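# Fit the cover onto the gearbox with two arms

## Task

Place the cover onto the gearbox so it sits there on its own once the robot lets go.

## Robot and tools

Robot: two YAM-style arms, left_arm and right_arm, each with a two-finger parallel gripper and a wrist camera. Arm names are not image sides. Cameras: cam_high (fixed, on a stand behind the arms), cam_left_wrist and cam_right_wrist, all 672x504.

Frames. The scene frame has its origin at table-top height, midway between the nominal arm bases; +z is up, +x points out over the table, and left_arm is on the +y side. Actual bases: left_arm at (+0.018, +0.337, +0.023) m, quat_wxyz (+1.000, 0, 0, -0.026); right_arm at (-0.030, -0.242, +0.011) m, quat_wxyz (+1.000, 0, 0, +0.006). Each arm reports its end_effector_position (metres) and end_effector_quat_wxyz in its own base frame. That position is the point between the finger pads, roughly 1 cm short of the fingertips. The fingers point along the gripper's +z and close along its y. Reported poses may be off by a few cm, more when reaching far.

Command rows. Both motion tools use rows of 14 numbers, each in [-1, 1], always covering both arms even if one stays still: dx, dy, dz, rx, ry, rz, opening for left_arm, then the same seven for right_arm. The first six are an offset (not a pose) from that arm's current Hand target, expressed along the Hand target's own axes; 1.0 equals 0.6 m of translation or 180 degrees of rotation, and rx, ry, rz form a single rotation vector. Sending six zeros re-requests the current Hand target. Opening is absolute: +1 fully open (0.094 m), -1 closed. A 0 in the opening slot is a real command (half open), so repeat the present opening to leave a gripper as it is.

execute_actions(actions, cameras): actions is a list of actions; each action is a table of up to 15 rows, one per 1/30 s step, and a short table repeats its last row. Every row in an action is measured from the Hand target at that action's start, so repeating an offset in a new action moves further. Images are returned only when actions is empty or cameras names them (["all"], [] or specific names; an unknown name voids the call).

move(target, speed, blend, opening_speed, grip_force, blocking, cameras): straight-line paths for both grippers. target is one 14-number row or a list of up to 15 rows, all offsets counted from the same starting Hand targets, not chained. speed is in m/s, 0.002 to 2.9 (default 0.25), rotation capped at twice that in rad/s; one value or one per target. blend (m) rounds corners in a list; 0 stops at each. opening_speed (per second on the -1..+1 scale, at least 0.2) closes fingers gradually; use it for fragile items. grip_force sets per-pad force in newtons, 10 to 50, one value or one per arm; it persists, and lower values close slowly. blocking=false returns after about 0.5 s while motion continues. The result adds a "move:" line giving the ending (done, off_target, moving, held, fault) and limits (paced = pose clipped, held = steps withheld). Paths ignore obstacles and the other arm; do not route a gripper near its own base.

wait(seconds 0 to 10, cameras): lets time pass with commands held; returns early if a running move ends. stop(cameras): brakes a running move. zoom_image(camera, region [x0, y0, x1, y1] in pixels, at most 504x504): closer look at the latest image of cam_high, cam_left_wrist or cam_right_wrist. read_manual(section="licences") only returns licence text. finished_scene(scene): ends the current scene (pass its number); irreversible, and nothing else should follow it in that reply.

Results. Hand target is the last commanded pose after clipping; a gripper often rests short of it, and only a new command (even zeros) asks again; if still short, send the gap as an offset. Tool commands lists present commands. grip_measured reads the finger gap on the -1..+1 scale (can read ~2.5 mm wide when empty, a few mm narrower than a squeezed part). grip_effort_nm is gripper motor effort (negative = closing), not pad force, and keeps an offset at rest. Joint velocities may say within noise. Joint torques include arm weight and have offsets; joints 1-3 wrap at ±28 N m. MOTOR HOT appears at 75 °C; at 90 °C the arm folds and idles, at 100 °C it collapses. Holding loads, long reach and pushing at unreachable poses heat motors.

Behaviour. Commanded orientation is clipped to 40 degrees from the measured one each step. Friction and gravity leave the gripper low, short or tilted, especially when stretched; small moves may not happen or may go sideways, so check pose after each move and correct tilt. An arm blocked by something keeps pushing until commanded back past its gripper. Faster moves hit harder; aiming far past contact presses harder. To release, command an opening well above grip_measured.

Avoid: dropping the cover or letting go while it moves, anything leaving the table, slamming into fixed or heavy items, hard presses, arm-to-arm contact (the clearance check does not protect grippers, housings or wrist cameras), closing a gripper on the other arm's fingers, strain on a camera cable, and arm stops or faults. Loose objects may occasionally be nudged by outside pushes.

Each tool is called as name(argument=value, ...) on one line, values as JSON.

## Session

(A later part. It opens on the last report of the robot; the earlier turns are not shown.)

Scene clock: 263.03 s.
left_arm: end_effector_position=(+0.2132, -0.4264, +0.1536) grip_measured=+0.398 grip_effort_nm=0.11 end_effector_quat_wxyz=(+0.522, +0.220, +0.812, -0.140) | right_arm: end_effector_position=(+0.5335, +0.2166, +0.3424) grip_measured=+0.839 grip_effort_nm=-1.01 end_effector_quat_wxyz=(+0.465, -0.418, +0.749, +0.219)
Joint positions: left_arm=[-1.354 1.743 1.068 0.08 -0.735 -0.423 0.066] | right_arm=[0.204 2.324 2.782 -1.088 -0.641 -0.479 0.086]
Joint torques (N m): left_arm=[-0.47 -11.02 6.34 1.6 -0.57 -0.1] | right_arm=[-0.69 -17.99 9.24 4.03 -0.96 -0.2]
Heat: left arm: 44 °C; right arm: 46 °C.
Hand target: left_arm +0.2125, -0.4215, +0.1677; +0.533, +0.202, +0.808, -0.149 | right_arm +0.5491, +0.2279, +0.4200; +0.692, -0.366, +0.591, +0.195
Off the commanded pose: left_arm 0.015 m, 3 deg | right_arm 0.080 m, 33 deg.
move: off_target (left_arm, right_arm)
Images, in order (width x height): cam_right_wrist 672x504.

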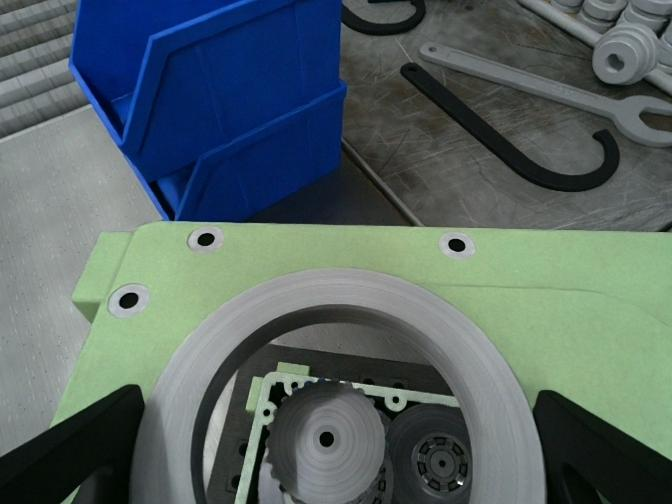

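move(target=[0,0,0,0,0,0,0.4,0.0355,0.0096,0.0042,0,0,0,0.5], speed=0.05, cameras=["cam_high","cam_right_wrist"])

Scene clock: 269.03 s.
left_arm: end_effector_position=(+0.2132, -0.4264, +0.1536) grip_measured=+0.398 grip_effort_nm=0.11 end_effector_quat_wxyz=(+0.522, +0.220, +0.812, -0.140) | right_arm: end_effector_position=(+0.5367, +0.2165, +0.3239) grip_measured=+0.839 grip_effort_nm=-1.01 end_effector_quat_wxyz=(+0.448, -0.427, +0.753, +0.222)
Joint positions: left_arm=[-1.354 1.743 1.068 0.08 -0.735 -0.423 0.066] | right_arm=[0.2 2.353 2.782 -1.109 -0.652 -0.511 0.086]
Joint torques (N m): left_arm=[-0.49 -10.97 6.32 1.59 -0.54 -0.11] | right_arm=[-0.42 -18.35 9.06 3.87 -0.99 -0.24]
Motor temperatures (°C): left_arm=[21 44 39 40 23 22 21] | right_arm=[23 47 37 47 23 18 21]
Heat: left arm: 44 °C; right arm: 47 °C.
Hand target: left_arm +0.2125, -0.4215, +0.1677; +0.533, +0.202, +0.808, -0.149 | right_arm +0.5516, +0.2300, +0.3981; +0.692, -0.365, +0.591, +0.195
Off the commanded pose: left_arm 0.015 m, 3 deg | right_arm 0.077 m, 35 deg.
move: off_target (left_arm, right_arm)
Images, in order (width x height): cam_high 672x504, cam_right_wrist 672x504.

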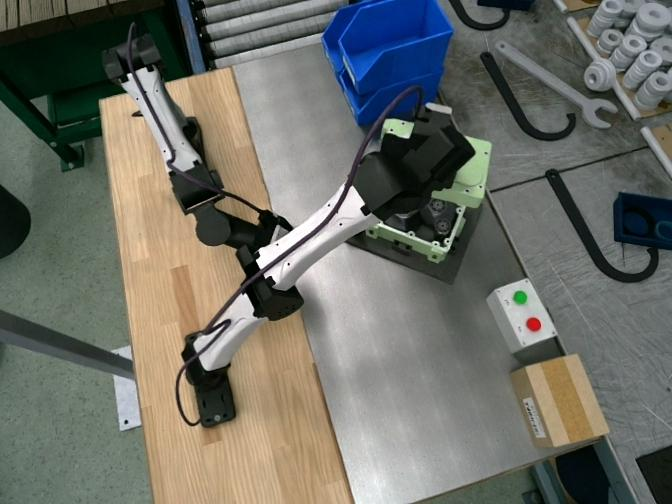

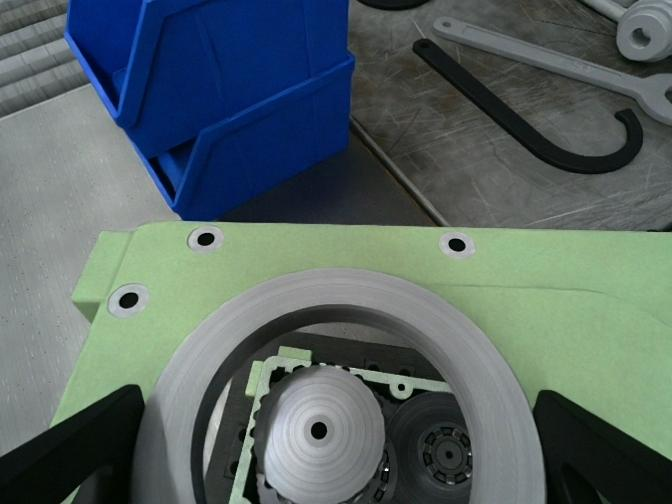

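move(target=[[0,0,0,0,0,0,0.4,0,0,0,-0.0367,0.1282,0.0333,0.5],[0,0,0,0,0,0,0.4,0,0,0,0,0,0,0.5]], speed=0.1, cameras=["cam_right_wrist"])

Scene clock: 278.60 s.
left_arm: end_effector_position=(+0.2132, -0.4264, +0.1536) grip_measured=+0.398 grip_effort_nm=0.11 end_effector_quat_wxyz=(+0.522, +0.220, +0.812, -0.140) | right_arm: end_effector_position=(+0.5366, +0.2179, +0.3218) grip_measured=+0.839 grip_effort_nm=-1.01 end_effector_quat_wxyz=(+0.445, -0.424, +0.756, +0.224)
Joint positions: left_arm=[-1.354 1.743 1.068 0.08 -0.735 -0.423 0.066] | right_arm=[0.203 2.353 2.777 -1.108 -0.648 -0.502 0.086]
Joint torques (N m): left_arm=[-0.46 -10.99 6.31 1.58 -0.57 -0.12] | right_arm=[-0.59 -18.69 9.29 3.87 -1.01 -0.32]
Heat: left arm: 44 °C; right arm: 47 °C.
Hand target: left_arm +0.2125, -0.4215, +0.1677; +0.533, +0.202, +0.808, -0.149 | right_arm +0.5516, +0.2301, +0.3982; +0.692, -0.365, +0.591, +0.195
Off the commanded pose: left_arm 0.015 m, 3 deg | right_arm 0.079 m, 35 deg.
elbow stopped short (right arm): the move would have taken joint 3 (elbow) straighter than the controller allows.
move: off_target (left_arm, right_arm)
Images, in order (width x height): cam_right_wrist 672x504.

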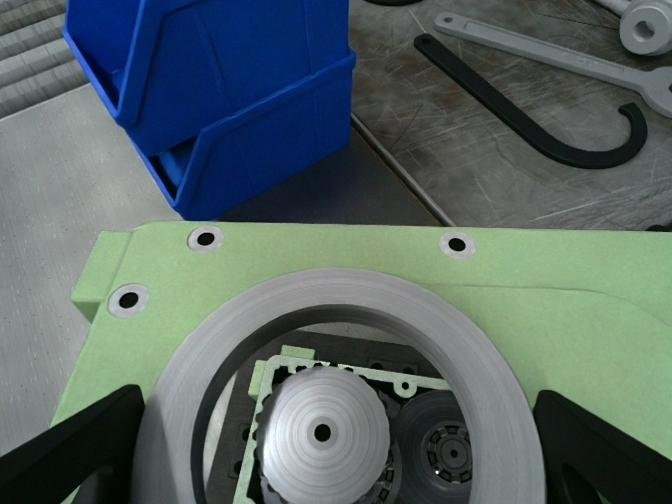

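move(target=[[0,0,0,0,0,0,0.4,-0.1153,-0.0331,0.004,0,0,0,0.5]], speed=0.1, cameras=["cam_right_wrist"])

Scene clock: 283.80 s.
left_arm: end_effector_position=(+0.2132, -0.4264, +0.1536) grip_measured=+0.398 grip_effort_nm=0.11 end_effector_quat_wxyz=(+0.522, +0.220, +0.812, -0.140) | right_arm: end_effector_position=(+0.5472, +0.2166, +0.3465) grip_measured=+0.839 grip_effort_nm=-1.01 end_effector_quat_wxyz=(+0.479, -0.387, +0.754, +0.230)
Joint positions: left_arm=[-1.354 1.743 1.068 0.08 -0.735 -0.423 0.066] | right_arm=[0.2 2.338 2.777 -1.011 -0.638 -0.392 0.086]
Joint torques (N m): left_arm=[-0.5 -11 6.38 1.59 -0.56 -0.13] | right_arm=[0.17 -24.66 9.94 4.18 -0.68 -0.19]
Heat: left arm: 44 °C; right arm: 49 °C.
Hand target: left_arm +0.2125, -0.4215, +0.1677; +0.533, +0.202, +0.808, -0.149 | right_arm +0.5516, +0.2300, +0.4702; +0.692, -0.365, +0.591, +0.195
Off the commanded pose: left_arm 0.015 m, 3 deg | right_arm 0.125 m, 31 deg.
move: off_target (left_arm, right_arm)
Images, in order (width x height): cam_right_wrist 672x504.

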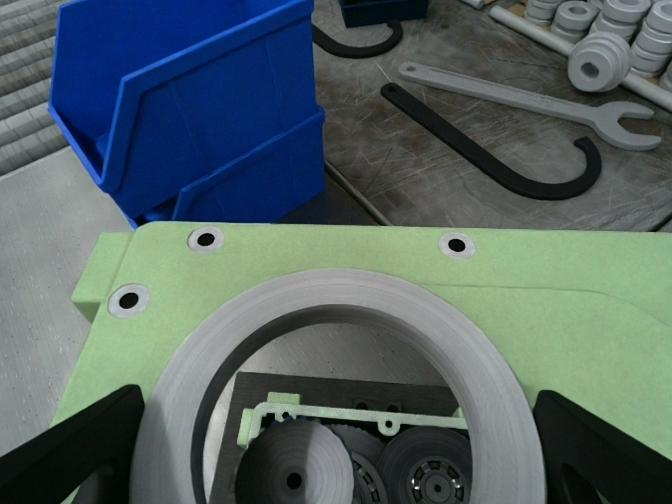

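move(target=[[0,0,0,0,0,0,0.4,-0.0400,-0.0115,-0.012,0,0,0,0.5]], speed=0.1, cameras=["cam_right_wrist"])

Scene clock: 287.40 s.
left_arm: end_effector_position=(+0.2132, -0.4264, +0.1536) grip_measured=+0.398 grip_effort_nm=0.11 end_effector_quat_wxyz=(+0.522, +0.220, +0.812, -0.140) | right_arm: end_effector_position=(+0.5406, +0.2139, +0.3733) grip_measured=+0.839 grip_effort_nm=-1.01 end_effector_quat_wxyz=(+0.501, -0.375, +0.746, +0.229)
Joint positions: left_arm=[-1.354 1.743 1.068 0.08 -0.735 -0.423 0.066] | right_arm=[0.2 2.296 2.777 -0.988 -0.628 -0.353 0.086]
Joint torques (N m): left_arm=[-0.53 -10.96 6.31 1.59 -0.56 -0.11] | right_arm=[-0.23 -22.95 10.18 4.37 -0.61 -0.21]
Motor temperatures (°C): left_arm=[21 44 39 40 23 22 21] | right_arm=[23 52 38 48 23 18 21]
Heat: left arm: 44 °C; right arm: 52 °C.
Hand target: left_arm +0.2125, -0.4215, +0.1677; +0.533, +0.202, +0.808, -0.149 | right_arm +0.5462, +0.2240, +0.4948; +0.692, -0.365, +0.591, +0.195
Off the commanded pose: left_arm 0.015 m, 3 deg | right_arm 0.122 m, 29 deg.
move: off_target (left_arm, right_arm)
Images, in order (width x height): cam_right_wrist 672x504.

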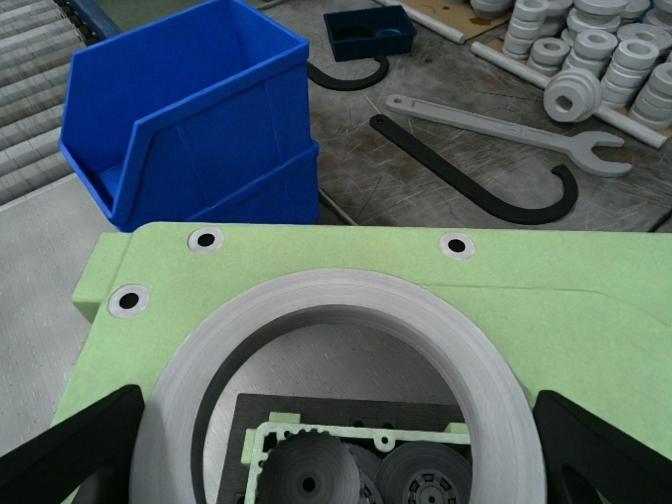

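move(target=[[0,0,0,0,0,0,0.4,0.0518,0.0148,-0.1352,-0.0107,0.0374,0,0.5]], speed=0.1, cameras=["cam_right_wrist"])

Scene clock: 290.67 s.
left_arm: end_effector_position=(+0.2132, -0.4264, +0.1536) grip_measured=+0.398 grip_effort_nm=0.11 end_effector_quat_wxyz=(+0.522, +0.220, +0.812, -0.140) | right_arm: end_effector_position=(+0.4927, +0.1534, +0.3533) grip_measured=+0.839 grip_effort_nm=-1.01 end_effector_quat_wxyz=(+0.517, -0.350, +0.749, +0.220)
Joint positions: left_arm=[-1.354 1.743 1.068 0.08 -0.735 -0.423 0.066] | right_arm=[0.085 1.811 1.905 -0.591 -0.69 -0.367 0.086]
Joint torques (N m): left_arm=[-0.5 -10.97 6.32 1.58 -0.56 -0.11] | right_arm=[0.34 -19.59 10.73 4.33 -0.69 -0.24]
Heat: left arm: 44 °C; right arm: 54 °C.
Hand target: left_arm +0.2125, -0.4215, +0.1677; +0.533, +0.202, +0.808, -0.149 | right_arm +0.4922, +0.1651, +0.4597; +0.650, -0.388, +0.627, +0.183
Off the commanded pose: left_arm 0.015 m, 3 deg | right_arm 0.107 m, 22 deg.
move: off_target (left_arm, right_arm)
Images, in order (width x height): cam_right_wrist 672x504.

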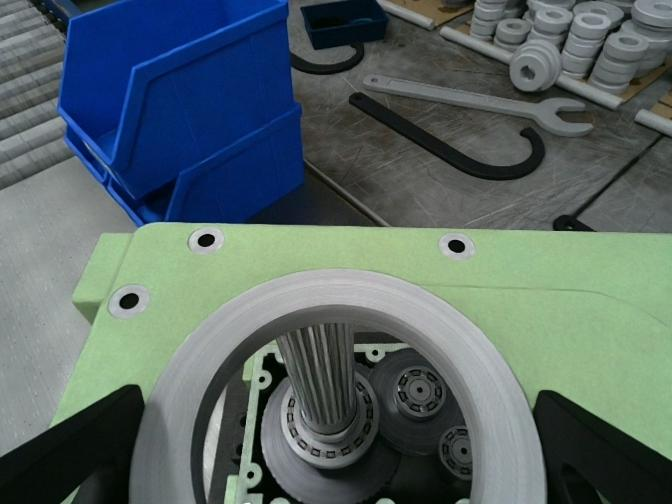

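move(target=[0,0,0,0,0,0,0.4,-0.0352,-0.0101,-0.0026,0.0031,-0.0107,0,0.5], speed=0.08, cameras=["cam_right_wrist","cam_left_wrist"])

Scene clock: 299.40 s.
left_arm: end_effector_position=(+0.2132, -0.4264, +0.1536) grip_measured=+0.398 grip_effort_nm=0.11 end_effector_quat_wxyz=(+0.522, +0.220, +0.812, -0.140) | right_arm: end_effector_position=(+0.4840, +0.1522, +0.3629) grip_measured=+0.839 grip_effort_nm=-1.01 end_effector_quat_wxyz=(+0.524, -0.339, +0.749, +0.224)
Joint positions: left_arm=[-1.354 1.743 1.068 0.08 -0.735 -0.423 0.066] | right_arm=[0.085 1.768 1.871 -0.573 -0.686 -0.333 0.086]
Joint torques (N m): left_arm=[-0.5 -10.99 6.37 1.6 -0.56 -0.12] | right_arm=[0.13 -16.66 15.68 4.37 -0.74 -0.24]
Motor temperatures (°C): left_arm=[21 45 39 39 23 22 21] | right_arm=[23 56 38 51 22 18 21]
Heat: left arm: 45 °C; right arm: 56 °C.
Hand target: left_arm +0.2125, -0.4215, +0.1677; +0.533, +0.202, +0.808, -0.149 | right_arm +0.4924, +0.1654, +0.4817; +0.662, -0.381, +0.617, +0.187
Off the commanded pose: left_arm 0.015 m, 3 deg | right_arm 0.120 m, 23 deg.
move: off_target (left_arm, right_arm)
Images, in order (width x height): cam_left_wrist 672x504, cam_right_wrist 672x504.

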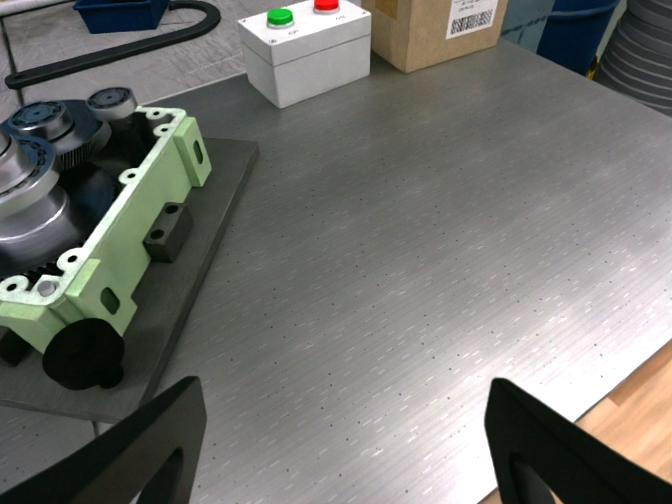

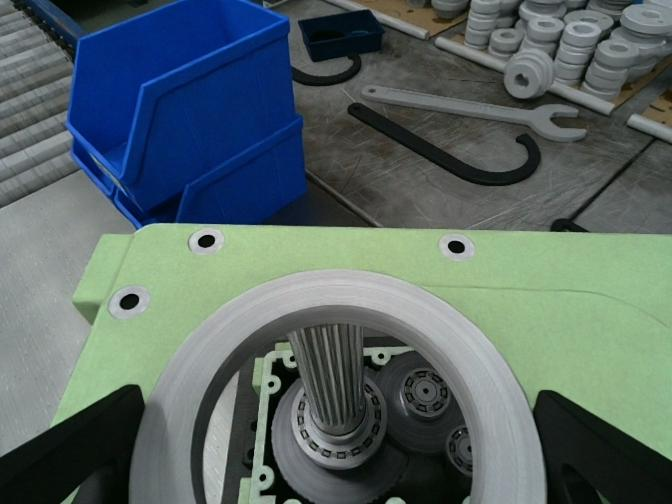

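move(target=[0,0,0,0,0,0,0.4,0,0.0104,0.0702,0.0078,-0.0272,-0.0111,0.5], speed=0.08, cameras=["cam_right_wrist"])

Scene clock: 304.07 s.
left_arm: end_effector_position=(+0.2132, -0.4264, +0.1536) grip_measured=+0.398 grip_effort_nm=0.11 end_effector_quat_wxyz=(+0.522, +0.220, +0.812, -0.140) | right_arm: end_effector_position=(+0.5042, +0.1879, +0.3677) grip_measured=+0.839 grip_effort_nm=-1.01 end_effector_quat_wxyz=(+0.562, -0.348, +0.717, +0.219)
Joint positions: left_arm=[-1.354 1.743 1.068 0.08 -0.735 -0.423 0.066] | right_arm=[0.165 1.814 1.855 -0.383 -0.63 -0.287 0.086]
Joint torques (N m): left_arm=[-0.44 -11.02 6.39 1.59 -0.57 -0.12] | right_arm=[0.21 -15.21 14.34 4.73 -0.44 -0.24]
Motor temperatures (°C): left_arm=[21 45 39 39 23 22 21] | right_arm=[23 56 39 53 22 18 21]
Heat: left arm: 45 °C; right arm: 56 °C.
Hand target: left_arm +0.2125, -0.4215, +0.1677; +0.533, +0.202, +0.808, -0.149 | right_arm +0.5164, +0.2003, +0.4778; +0.696, -0.376, +0.584, +0.184
Off the commanded pose: left_arm 0.015 m, 3 deg | right_arm 0.111 m, 22 deg.
move: off_target (left_arm, right_arm)
Images, in order (width x height): cam_right_wrist 672x504.

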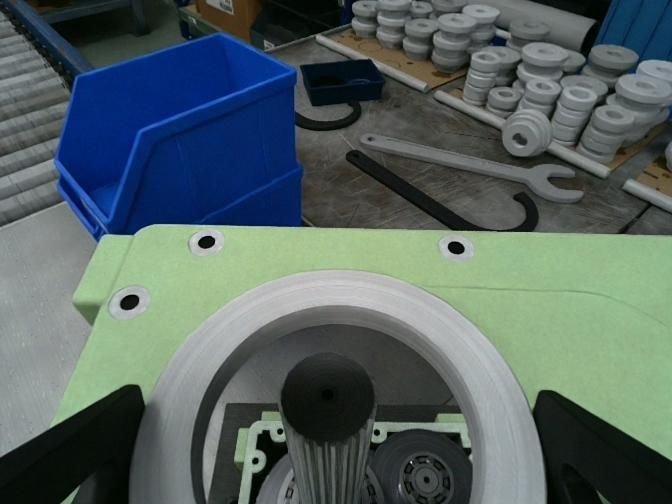

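move(target=[0,0,0,0,0,0,0.4,-0.0046,0.0055,0.0668,0,0,0,0.5], speed=0.08, cameras=["cam_right_wrist","cam_left_wrist"])

Scene clock: 307.57 s.
left_arm: end_effector_position=(+0.2132, -0.4264, +0.1536) grip_measured=+0.398 grip_effort_nm=0.11 end_effector_quat_wxyz=(+0.522, +0.220, +0.812, -0.140) | right_arm: end_effector_position=(+0.5279, +0.2194, +0.3616) grip_measured=+0.839 grip_effort_nm=-1.01 end_effector_quat_wxyz=(+0.563, -0.354, +0.715, +0.214)
Joint positions: left_arm=[-1.354 1.743 1.068 0.08 -0.735 -0.423 0.066] | right_arm=[0.229 1.935 1.989 -0.385 -0.569 -0.279 0.086]
Joint torques (N m): left_arm=[-0.53 -11 6.34 1.59 -0.56 -0.1] | right_arm=[0.21 -16.39 16.16 4.55 -0.37 -0.24]
Motor temperatures (°C): left_arm=[21 45 39 39 23 22 21] | right_arm=[23 55 40 54 22 18 21]
Heat: left arm: 45 °C; right arm: 55 °C.
Hand target: left_arm +0.2125, -0.4215, +0.1677; +0.533, +0.202, +0.808, -0.149 | right_arm +0.5405, +0.2326, +0.4807; +0.696, -0.376, +0.584, +0.184
Off the commanded pose: left_arm 0.015 m, 3 deg | right_arm 0.121 m, 22 deg.
move: off_target (left_arm, right_arm)
Images, in order (width x height): cam_left_wrist 672x504, cam_right_wrist 672x504.

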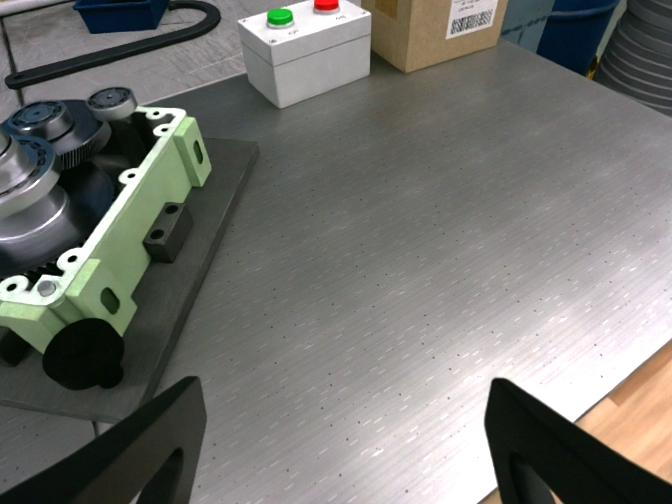

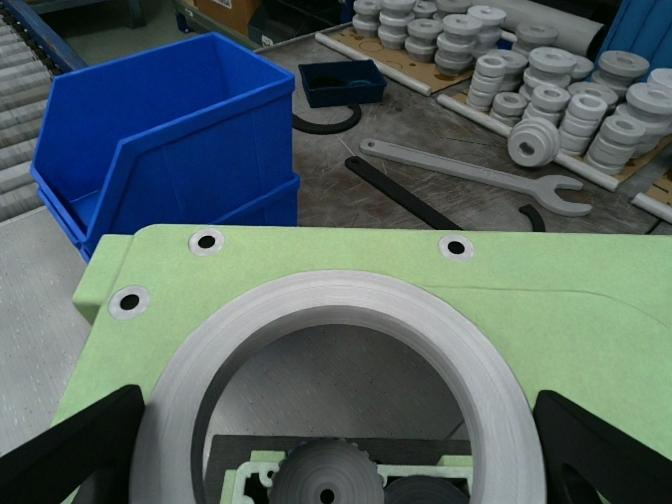

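move(target=[0,0,0,0,0,0,0.4,0.0616,0.0265,0.001,-0.0034,0.0106,0.0111,0.5], speed=0.06, cameras=["cam_right_wrist"])

Scene clock: 310.07 s.
left_arm: end_effector_position=(+0.2132, -0.4264, +0.1536) grip_measured=+0.398 grip_effort_nm=0.11 end_effector_quat_wxyz=(+0.522, +0.220, +0.812, -0.140) | right_arm: end_effector_position=(+0.5247, +0.2231, +0.3385) grip_measured=+0.839 grip_effort_nm=-1.01 end_effector_quat_wxyz=(+0.549, -0.354, +0.726, +0.218)
Joint positions: left_arm=[-1.354 1.743 1.068 0.08 -0.735 -0.423 0.066] | right_arm=[0.239 1.919 1.903 -0.351 -0.561 -0.277 0.086]
Joint torques (N m): left_arm=[-0.44 -10.95 6.28 1.6 -0.55 -0.11] | right_arm=[0.29 -16.43 12.26 4.74 -0.4 -0.24]
Motor temperatures (°C): left_arm=[21 45 39 39 23 22 21] | right_arm=[23 56 41 54 22 18 21]
Heat: left arm: 45 °C; right arm: 56 °C.
Hand target: left_arm +0.2125, -0.4215, +0.1677; +0.533, +0.202, +0.808, -0.149 | right_arm +0.5391, +0.2366, +0.4407; +0.681, -0.372, +0.601, +0.193
Off the commanded pose: left_arm 0.015 m, 3 deg | right_arm 0.104 m, 21 deg.
move: off_target (left_arm, right_arm)
Images, in order (width x height): cam_right_wrist 672x504.

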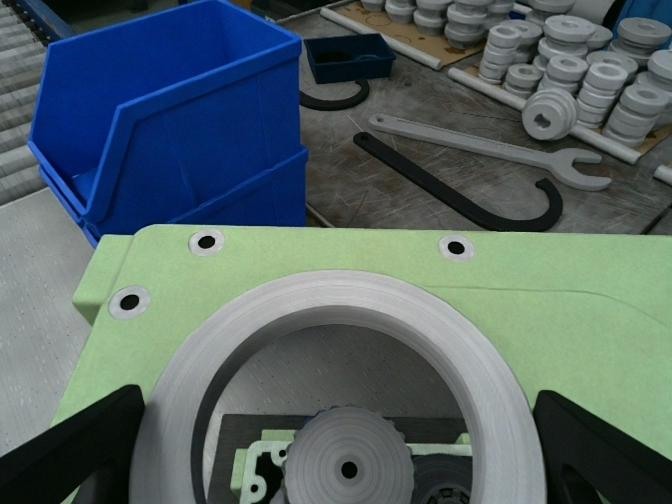

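move(target=[0,0,0,0,0,0,0.4,0.0893,0.0212,0.0042,-0.0031,0.0107,0.0056,0.5], speed=0.06, cameras=["cam_right_wrist"])

Scene clock: 313.03 s.
left_arm: end_effector_position=(+0.2132, -0.4264, +0.1536) grip_measured=+0.398 grip_effort_nm=0.11 end_effector_quat_wxyz=(+0.522, +0.220, +0.812, -0.140) | right_arm: end_effector_position=(+0.5265, +0.2219, +0.2873) grip_measured=+0.839 grip_effort_nm=-1.01 end_effector_quat_wxyz=(+0.537, -0.352, +0.736, +0.214)
Joint positions: left_arm=[-1.354 1.743 1.068 0.08 -0.735 -0.423 0.066] | right_arm=[0.239 1.908 1.712 -0.205 -0.55 -0.284 0.086]
Joint torques (N m): left_arm=[-0.47 -10.96 6.41 1.58 -0.55 -0.12] | right_arm=[0.27 -16.85 11.73 4.7 -0.52 -0.24]
Motor temperatures (°C): left_arm=[21 45 39 39 23 22 21] | right_arm=[23 57 41 56 22 18 21]
Heat: left arm: 45 °C; right arm: 57 °C.
Hand target: left_arm +0.2125, -0.4215, +0.1677; +0.533, +0.202, +0.808, -0.149 | right_arm +0.5426, +0.2368, +0.3859; +0.667, -0.374, +0.614, +0.195
Off the commanded pose: left_arm 0.015 m, 3 deg | right_arm 0.101 m, 21 deg.
move: off_target (left_arm, right_arm)
Images, in order (width x height): cam_right_wrist 672x504.

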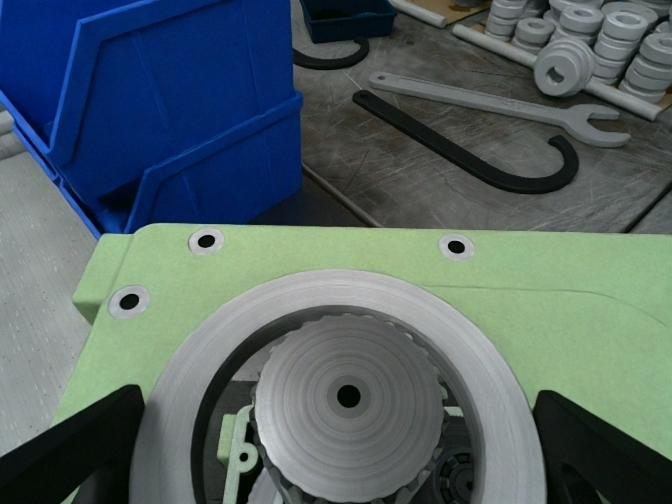

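move(target=[0,0,0,0,0,0,0.4,0.0972,0.0228,0.0077,-0.0014,0.0054,0,0.5], speed=0.06, cameras=["cam_right_wrist","cam_left_wrist"])

Scene clock: 315.90 s.
left_arm: end_effector_position=(+0.2132, -0.4264, +0.1536) grip_measured=+0.398 grip_effort_nm=0.11 end_effector_quat_wxyz=(+0.522, +0.220, +0.812, -0.140) | right_arm: end_effector_position=(+0.5255, +0.2202, +0.2310) grip_measured=+0.839 grip_effort_nm=-1.01 end_effector_quat_wxyz=(+0.531, -0.352, +0.741, +0.210)
Joint positions: left_arm=[-1.354 1.743 1.068 0.08 -0.735 -0.423 0.066] | right_arm=[0.239 1.918 1.517 -0.018 -0.541 -0.292 0.086]
Joint torques (N m): left_arm=[-0.5 -10.99 6.31 1.59 -0.57 -0.11] | right_arm=[0.31 -16.7 11.48 4.67 -0.59 -0.29]
Motor temperatures (°C): left_arm=[21 45 39 39 23 22 21] | right_arm=[23 57 42 56 22 18 21]
Heat: left arm: 45 °C; right arm: 57 °C.
Hand target: left_arm +0.2125, -0.4215, +0.1677; +0.533, +0.202, +0.808, -0.149 | right_arm +0.5458, +0.2374, +0.3258; +0.661, -0.377, +0.620, +0.193
Off the commanded pose: left_arm 0.015 m, 3 deg | right_arm 0.099 m, 21 deg.
move: off_target (left_arm, right_arm)
Images, in order (width x height): cam_left_wrist 672x504, cam_right_wrist 672x504.

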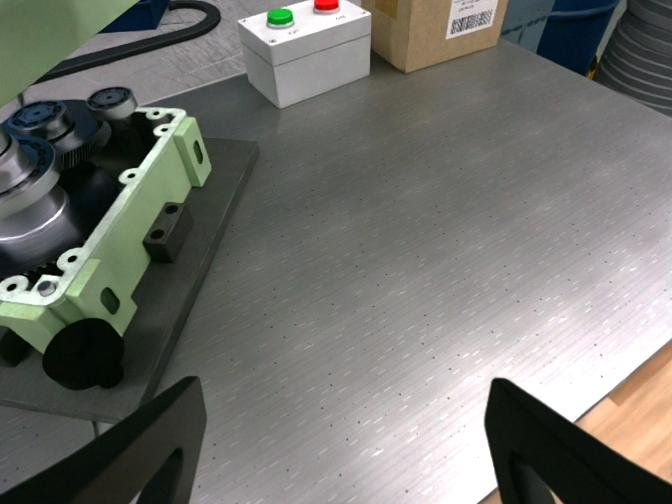

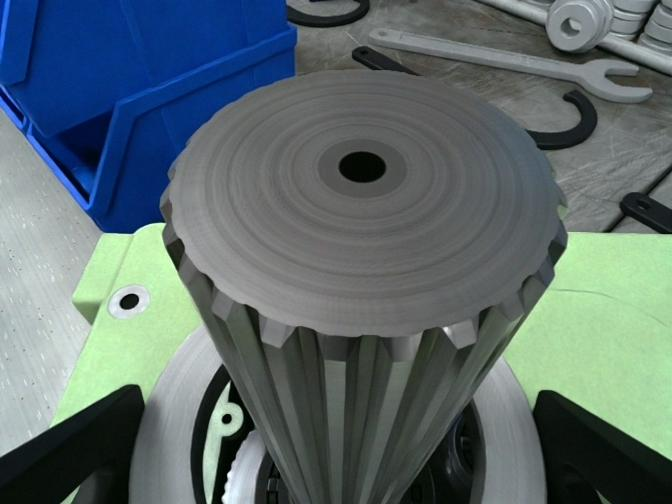

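wait(seconds=0, cameras=["cam_high"])

zoom_image(camera="cam_high", region=[230, 180, 450, 345])

Scene clock: 329.23 s.
left_arm: end_effector_position=(+0.2132, -0.4264, +0.1536) grip_measured=+0.398 grip_effort_nm=0.11 end_effector_quat_wxyz=(+0.522, +0.220, +0.812, -0.140) | right_arm: end_effector_position=(+0.5255, +0.2202, +0.2310) grip_measured=+0.839 grip_effort_nm=-1.01 end_effector_quat_wxyz=(+0.531, -0.352, +0.741, +0.210)
Joint positions: left_arm=[-1.354 1.743 1.068 0.08 -0.735 -0.423 0.066] | right_arm=[0.239 1.918 1.517 -0.018 -0.541 -0.292 0.086]
Joint torques (N m): left_arm=[-0.5 -10.99 6.32 1.58 -0.55 -0.11] | right_arm=[0.31 -16.66 11.47 4.68 -0.59 -0.28]
Motor temperatures (°C): left_arm=[21 45 39 39 23 22 20] | right_arm=[23 58 42 64 22 18 21]
Heat: left arm: 45 °C; right arm: 64 °C.
Hand target: left_arm +0.2125, -0.4215, +0.1677; +0.533, +0.202, +0.808, -0.149 | right_arm +0.5458, +0.2374, +0.3258; +0.661, -0.377, +0.620, +0.193
Tool commands: left_gripper/opening=+0.4 right_gripper/opening=+0.5
Off the commanded pose: left_arm 0.015 m, 3 deg | right_arm 0.099 m, 21 deg.
Images, in order (width x height): cam_high 672x504.

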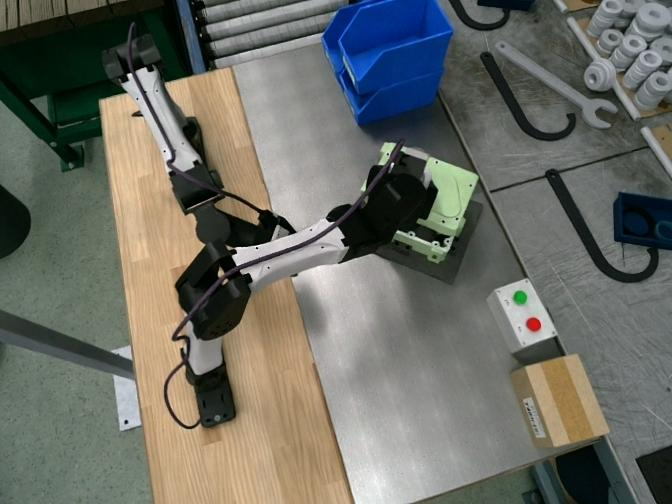

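Scaled by 2.291 from the camera's 672x504 image, which has a finer 960x720 frame.

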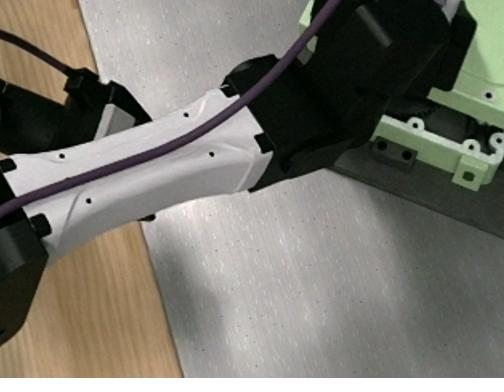

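zoom_image(camera="cam_high", region=[340, 120, 500, 240])

Scaled by 3.150 from the camera's 672x504 image, which has a finer 960x720 frame.

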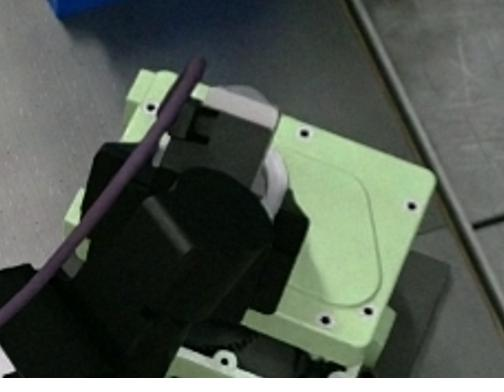

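move(target=[0,0,0,0,0,0,0.4,-0.2572,-0.0689,-0.0139,0.0101,-0.0376,0,0.5], speed=0.1, cameras=["cam_right_wrist"])

Scene clock: 335.13 s.
left_arm: end_effector_position=(+0.2132, -0.4264, +0.1536) grip_measured=+0.398 grip_effort_nm=0.11 end_effector_quat_wxyz=(+0.522, +0.220, +0.812, -0.140) | right_arm: end_effector_position=(+0.5413, +0.2252, +0.3603) grip_measured=+0.839 grip_effort_nm=-1.01 end_effector_quat_wxyz=(+0.567, -0.327, +0.721, +0.228)
Joint positions: left_arm=[-1.354 1.743 1.068 0.08 -0.735 -0.423 0.066] | right_arm=[0.239 1.978 2.02 -0.344 -0.548 -0.204 0.086]
Joint torques (N m): left_arm=[-0.54 -10.99 6.31 1.59 -0.55 -0.11] | right_arm=[0.16 -18.65 14.86 4.59 -0.48 -0.3]
Motor temperatures (°C): left_arm=[21 45 39 39 23 22 20] | right_arm=[23 58 43 65 22 18 21]
Heat: left arm: 45 °C; right arm: 65 °C.
Hand target: left_arm +0.2125, -0.4215, +0.1677; +0.533, +0.202, +0.808, -0.149 | right_arm +0.5458, +0.2373, +0.4857; +0.702, -0.354, +0.583, +0.205
Off the commanded pose: left_arm 0.015 m, 3 deg | right_arm 0.126 m, 23 deg.
move: off_target (left_arm, right_arm)
Images, in order (width x height): cam_right_wrist 672x504.

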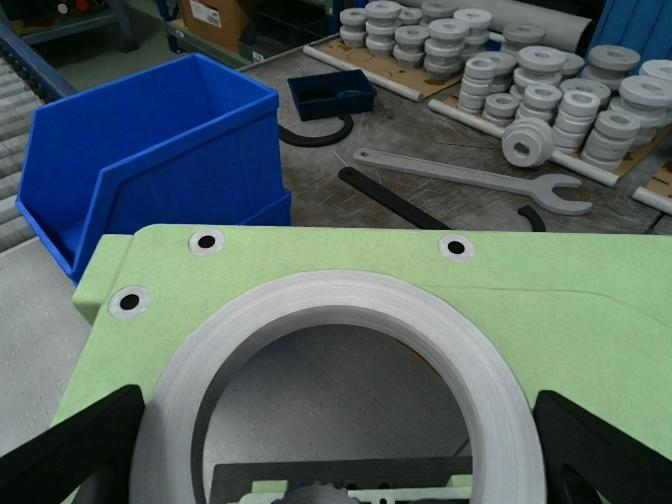

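move(target=[[0,0,0,0,0,0,0.4,-0.0146,-0.0039,-0.2161,0,0,0,0.5],[0,0,0,0,0,0,0.4,0.4397,0.0358,-0.5022,-0.0541,0.0775,-0.0183,0.5]], blend=[0.03,0], speed=0.12, cameras=["cam_right_wrist","cam_left_wrist"])

Scene clock: 341.47 s.
left_arm: end_effector_position=(+0.2132, -0.4264, +0.1536) grip_measured=+0.398 grip_effort_nm=0.11 end_effector_quat_wxyz=(+0.522, +0.220, +0.812, -0.140) | right_arm: end_effector_position=(+0.3757, -0.0073, +0.1496) grip_measured=+0.839 grip_effort_nm=-1.01 end_effector_quat_wxyz=(+0.522, -0.404, +0.722, +0.206)
Joint positions: left_arm=[-1.354 1.743 1.068 0.08 -0.735 -0.423 0.066] | right_arm=[-0.451 1.626 0.983 -0.401 -1.127 -1.134 0.086]
Joint torques (N m): left_arm=[-0.47 -11 6.27 1.6 -0.56 -0.11] | right_arm=[-0.61 -10.07 12.63 2.06 -2.2 -0.39]
Motor temperatures (°C): left_arm=[21 45 39 39 23 22 20] | right_arm=[23 57 44 62 23 18 22]
Heat: left arm: 45 °C; right arm: 62 °C.
Hand target: left_arm +0.2125, -0.4215, +0.1677; +0.533, +0.202, +0.808, -0.149 | right_arm +0.3904, -0.0030, +0.2046; +0.599, -0.451, +0.634, +0.189
Off the commanded pose: left_arm 0.015 m, 3 deg | right_arm 0.057 m, 15 deg.
move: off_target (left_arm, right_arm)
Images, in order (width x height): cam_left_wrist 672x504, cam_right_wrist 672x504.

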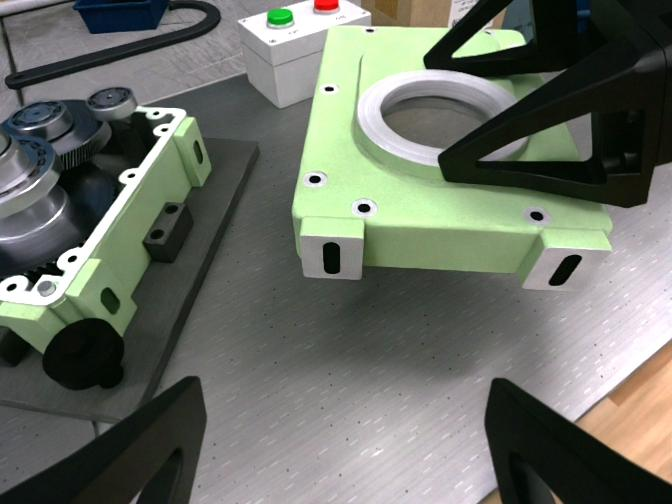

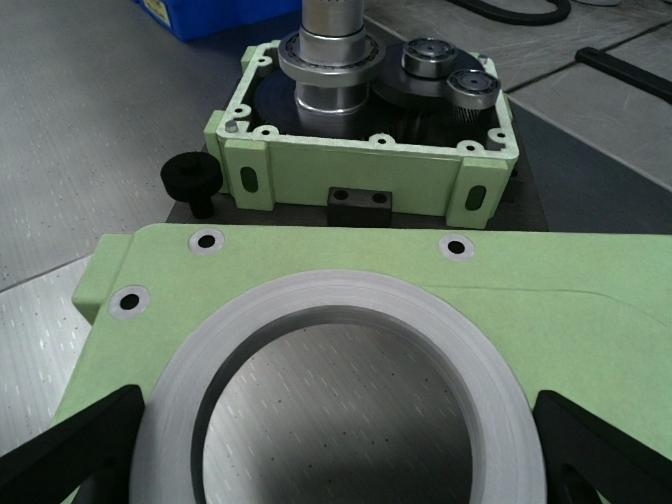

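move(target=[0,0,0,0,0,0,0.4,0.1498,0.0327,0.0402,-0.0177,0.0106,0.0093,0.5], speed=0.07, cameras=["cam_right_wrist","cam_left_wrist"])

Scene clock: 344.23 s.
left_arm: end_effector_position=(+0.2132, -0.4264, +0.1536) grip_measured=+0.398 grip_effort_nm=0.11 end_effector_quat_wxyz=(+0.522, +0.220, +0.812, -0.140) | right_arm: end_effector_position=(+0.3863, -0.0141, +0.0678) grip_measured=+0.839 grip_effort_nm=-1.01 end_effector_quat_wxyz=(+0.497, -0.429, +0.723, +0.218)
Joint positions: left_arm=[-1.354 1.743 1.068 0.08 -0.735 -0.423 0.066] | right_arm=[-0.453 1.888 0.983 -0.308 -1.116 -1.299 0.086]
Joint torques (N m): left_arm=[-0.53 -11.03 6.31 1.59 -0.56 -0.12] | right_arm=[0.38 -12.05 7.82 1.79 -2.21 -0.38]
Motor temperatures (°C): left_arm=[21 45 39 39 23 22 20] | right_arm=[23 55 44 59 23 18 22]
Heat: left arm: 45 °C; right arm: 59 °C.
Hand target: left_arm +0.2125, -0.4215, +0.1677; +0.533, +0.202, +0.808, -0.149 | right_arm +0.4002, -0.0048, +0.1101; +0.573, -0.461, +0.645, +0.208
Off the commanded pose: left_arm 0.015 m, 3 deg | right_arm 0.045 m, 13 deg.
move: off_target (left_arm, right_arm)
Images, in order (width x height): cam_left_wrist 672x504, cam_right_wrist 672x504.

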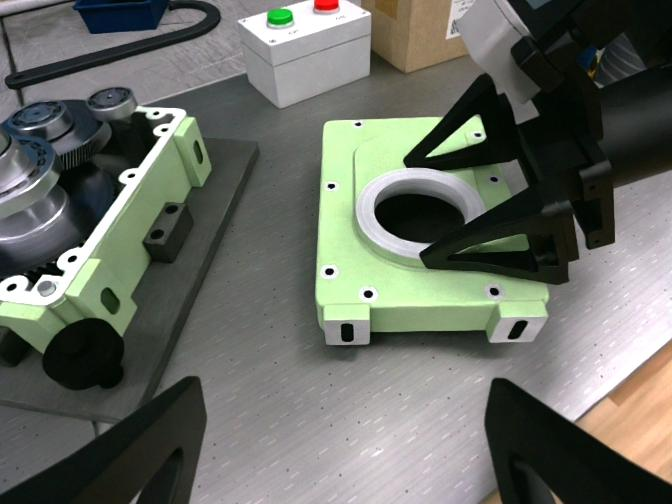

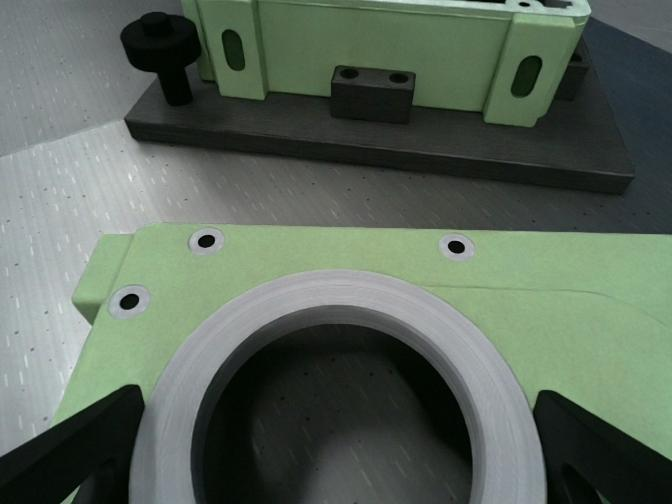

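move(target=[0,0,0,0,0,0,0.4,0.0465,0.013,0.0129,0.0052,0.0014,0.0097,0.5], speed=0.04, cameras=["cam_left_wrist"])

zoom_image(camera="cam_left_wrist", region=[300, 0, 672, 360])

Scene clock: 346.30 s.
left_arm: end_effector_position=(+0.2132, -0.4264, +0.1536) grip_measured=+0.398 grip_effort_nm=0.11 end_effector_quat_wxyz=(+0.522, +0.220, +0.812, -0.140) | right_arm: end_effector_position=(+0.3887, -0.0115, +0.0489) grip_measured=+0.839 grip_effort_nm=-1.01 end_effector_quat_wxyz=(+0.511, -0.422, +0.716, +0.220)
Joint positions: left_arm=[-1.354 1.743 1.068 0.08 -0.735 -0.423 0.066] | right_arm=[-0.449 1.942 0.927 -0.138 -1.141 -1.244 0.086]
Joint torques (N m): left_arm=[-0.5 -11 6.32 1.59 -0.56 -0.11] | right_arm=[0.29 -10.99 6.75 1.89 -1.84 -0.21]
Motor temperatures (°C): left_arm=[21 45 39 39 23 22 20] | right_arm=[23 55 44 57 24 18 22]
Heat: left arm: 45 °C; right arm: 57 °C.
Hand target: left_arm +0.2125, -0.4215, +0.1677; +0.533, +0.202, +0.808, -0.149 | right_arm +0.4002, -0.0049, +0.0802; +0.572, -0.447, +0.654, +0.210
Off the commanded pose: left_arm 0.015 m, 3 deg | right_arm 0.034 m, 10 deg.
move: off_target (left_arm, right_arm)
Images, in order (width x height): cam_left_wrist 672x504.

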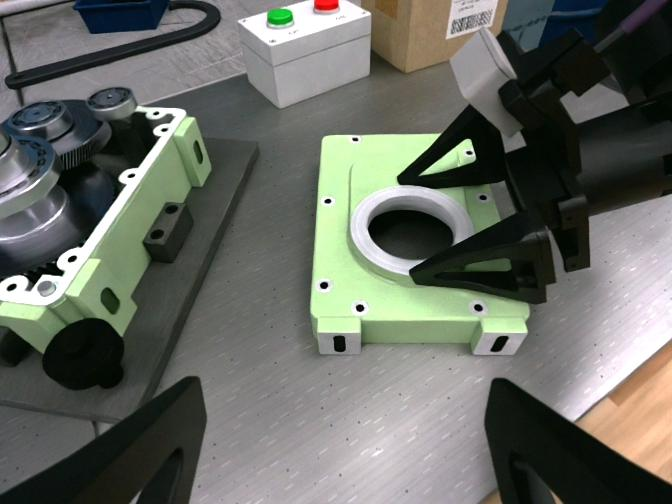

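Scaled by 1.355 from the camera's 672x504 image, which has a finer 960x720 frame.

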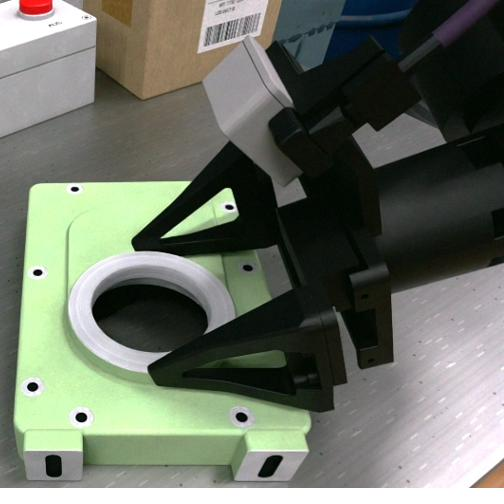

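move(target=[0,0,0,0,0,0,0.4,0.0265,0.0075,0.0073,0.003,0.0015,0.007,0.5], speed=0.03)

Scene clock: 349.40 s.
left_arm: end_effector_position=(+0.2132, -0.4264, +0.1536) grip_measured=+0.398 grip_effort_nm=0.11 end_effector_quat_wxyz=(+0.522, +0.220, +0.812, -0.140) | right_arm: end_effector_position=(+0.3919, -0.0081, +0.0486) grip_measured=+0.839 grip_effort_nm=-1.01 end_effector_quat_wxyz=(+0.535, -0.411, +0.701, +0.230)
Joint positions: left_arm=[-1.354 1.743 1.068 0.08 -0.735 -0.423 0.066] | right_arm=[-0.446 1.967 0.888 0.01 -1.194 -1.161 0.086]
Joint torques (N m): left_arm=[-0.5 -10.97 6.28 1.6 -0.55 -0.12] | right_arm=[0.46 -9.47 5.96 1.99 -1.13 -0.23]
Motor temperatures (°C): left_arm=[21 45 39 39 23 22 20] | right_arm=[23 53 43 55 24 18 22]
Heat: left arm: 45 °C; right arm: 55 °C.
Hand target: left_arm +0.2125, -0.4215, +0.1677; +0.533, +0.202, +0.808, -0.149 | right_arm +0.3999, -0.0046, +0.0631; +0.571, -0.438, +0.662, +0.213
Off the commanded pose: left_arm 0.015 m, 3 deg | right_arm 0.017 m, 7 deg.
move: off_target (left_arm, right_arm)

wait(seconds=0, cameras=["cam_left_wrist","cam_right_wrist"])

zoom_image(camera="cam_left_wrist", region=[290, 100, 560, 380])

Scene clock: 349.90 s.
left_arm: end_effector_position=(+0.2132, -0.4264, +0.1536) grip_measured=+0.398 grip_effort_nm=0.11 end_effector_quat_wxyz=(+0.522, +0.220, +0.812, -0.140) | right_arm: end_effector_position=(+0.3919, -0.0081, +0.0486) grip_measured=+0.839 grip_effort_nm=-1.01 end_effector_quat_wxyz=(+0.535, -0.411, +0.701, +0.230)
Joint positions: left_arm=[-1.354 1.743 1.068 0.08 -0.735 -0.423 0.066] | right_arm=[-0.446 1.967 0.888 0.011 -1.194 -1.161 0.086]
Joint torques (N m): left_arm=[-0.5 -10.99 6.32 1.59 -0.56 -0.11] | right_arm=[0.44 -9.5 5.93 1.99 -1.13 -0.23]
Heat: left arm: 45 °C; right arm: 54 °C.
Hand target: left_arm +0.2125, -0.4215, +0.1677; +0.533, +0.202, +0.808, -0.149 | right_arm +0.4000, -0.0046, +0.0631; +0.571, -0.438, +0.662, +0.213
Tool commands: left_gripper/opening=+0.4 right_gripper/opening=+0.5
Off the commanded pose: left_arm 0.015 m, 3 deg | right_arm 0.017 m, 7 deg.
Images, in order (width x height): cam_left_wrist 672x504, cam_right_wrist 672x504.

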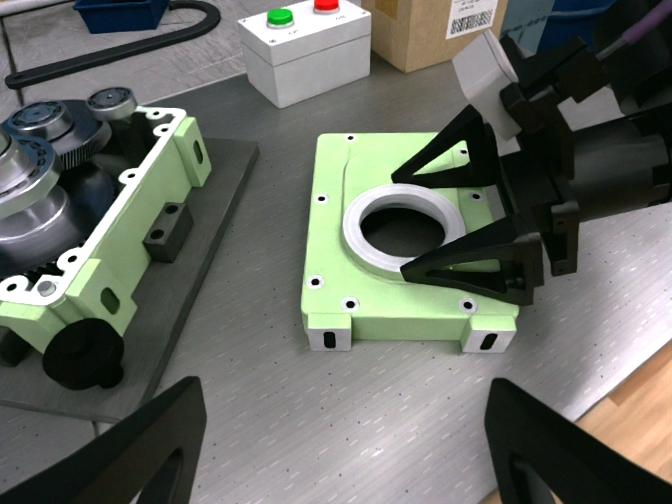

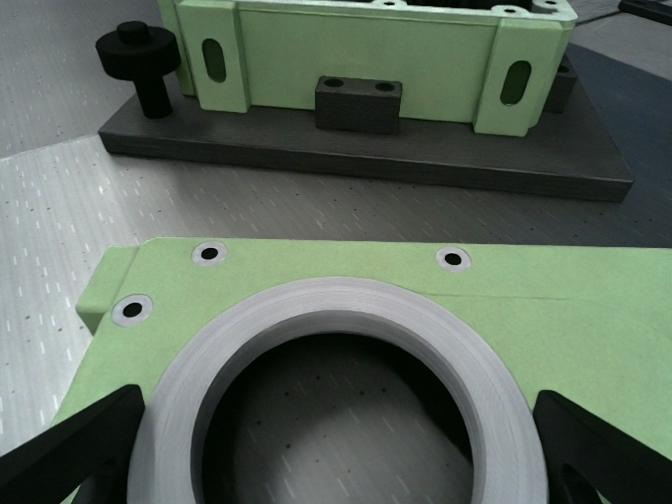

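Scaled by 1.800 from the camera's 672x504 image, which has a finer 960x720 frame.

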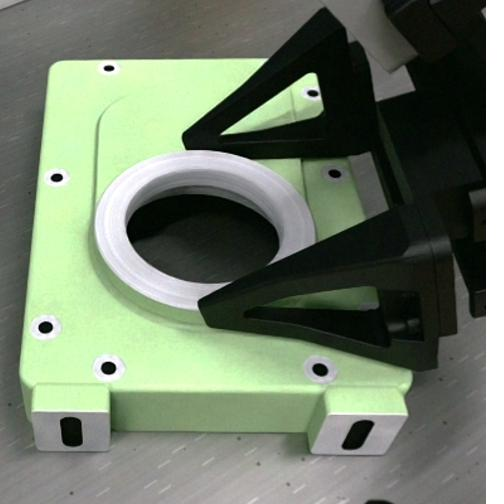

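move(target=[0,0,0,0,0,0,0.4,0,0,0,0,0,0,1.0], speed=0.05, opening_speed=0.4, cameras=["cam_right_wrist","cam_left_wrist"])

Scene clock: 352.47 s.
left_arm: end_effector_position=(+0.2132, -0.4264, +0.1536) grip_measured=+0.398 grip_effort_nm=0.11 end_effector_quat_wxyz=(+0.522, +0.220, +0.812, -0.140) | right_arm: end_effector_position=(+0.3972, -0.0063, +0.0571) grip_measured=+0.999 grip_effort_nm=0.08 end_effector_quat_wxyz=(+0.558, -0.429, +0.677, +0.218)
Joint positions: left_arm=[-1.354 1.743 1.068 0.08 -0.735 -0.423 0.066] | right_arm=[-0.441 1.968 0.883 0.089 -1.226 -1.16 0.094]
Joint torques (N m): left_arm=[-0.51 -11.02 6.3 1.6 -0.57 -0.11] | right_arm=[0.1 -9.46 5.39 1.64 -0.76 0.05]
Heat: left arm: 45 °C; right arm: 53 °C.
Hand target: left_arm +0.2125, -0.4215, +0.1677; +0.533, +0.202, +0.808, -0.149 | right_arm +0.3999, -0.0047, +0.0631; +0.571, -0.438, +0.662, +0.213
Off the commanded pose: left_arm 0.015 m, 3 deg | right_arm 0.007 m, 3 deg.
move: off_target (left_arm, right_arm)
Images, in order (width x height): cam_left_wrist 672x504, cam_right_wrist 672x504.

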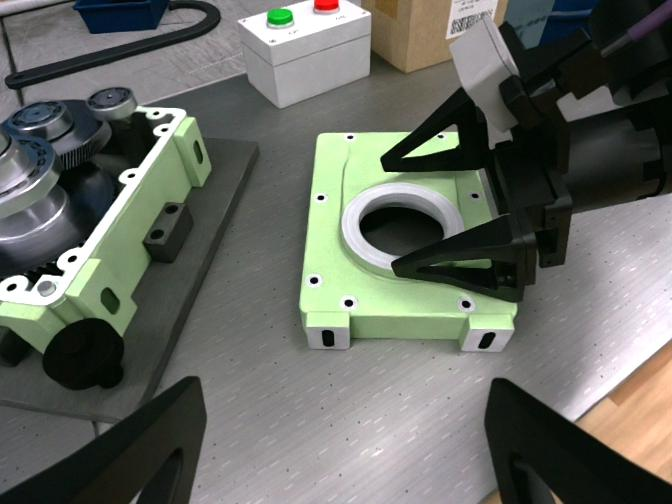

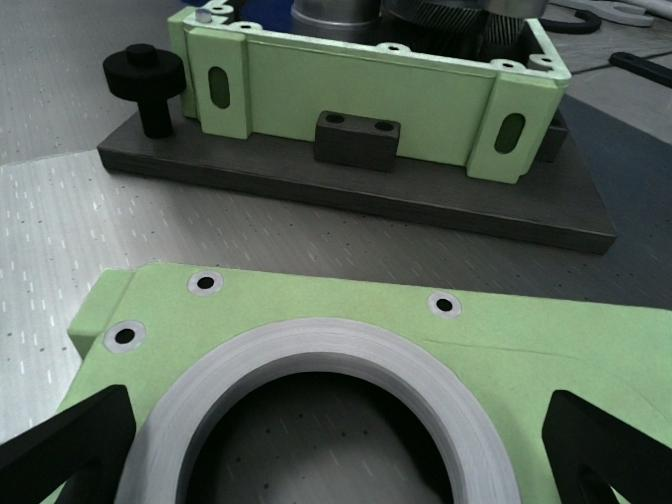

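move(target=[0,0,0,0,0,0,0.4,0.0022,0.0061,-0.013,-0.0014,0.006,0.0306,1.0], speed=0.04, cameras=["cam_right_wrist"])

Scene clock: 356.53 s.
left_arm: end_effector_position=(+0.2132, -0.4264, +0.1536) grip_measured=+0.398 grip_effort_nm=0.11 end_effector_quat_wxyz=(+0.522, +0.220, +0.812, -0.140) | right_arm: end_effector_position=(+0.3928, -0.0077, +0.0541) grip_measured=+0.999 grip_effort_nm=0.09 end_effector_quat_wxyz=(+0.547, -0.410, +0.691, +0.234)
Joint positions: left_arm=[-1.354 1.743 1.068 0.08 -0.735 -0.423 0.066] | right_arm=[-0.45 1.968 0.883 0.046 -1.227 -1.143 0.094]
Joint velocities: left_arm=[within noise] | right_arm=[0.017 -0.002 -0.002 -0.154 -0.051 0.007 0]
Joint torques (N m): left_arm=[-0.57 -10.99 6.35 1.59 -0.56 -0.11] | right_arm=[-0.69 -11.18 5.93 0.99 -0.7 0.07]
Heat: left arm: 45 °C; right arm: 51 °C.
Hand target: left_arm +0.2125, -0.4215, +0.1677; +0.533, +0.202, +0.808, -0.149 | right_arm +0.3925, -0.0092, +0.0630; +0.552, -0.409, +0.687, +0.237
Off the commanded pose: left_arm 0.015 m, 3 deg | right_arm 0.009 m, 1 deg.
move: off_target (left_arm)
Images, in order (width x height): cam_right_wrist 672x504.

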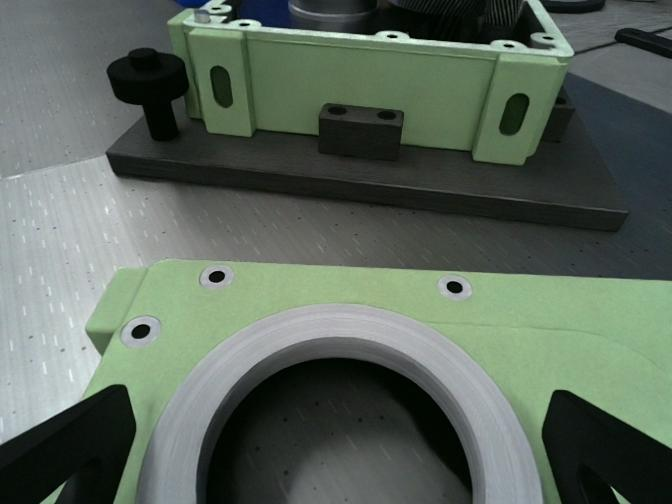

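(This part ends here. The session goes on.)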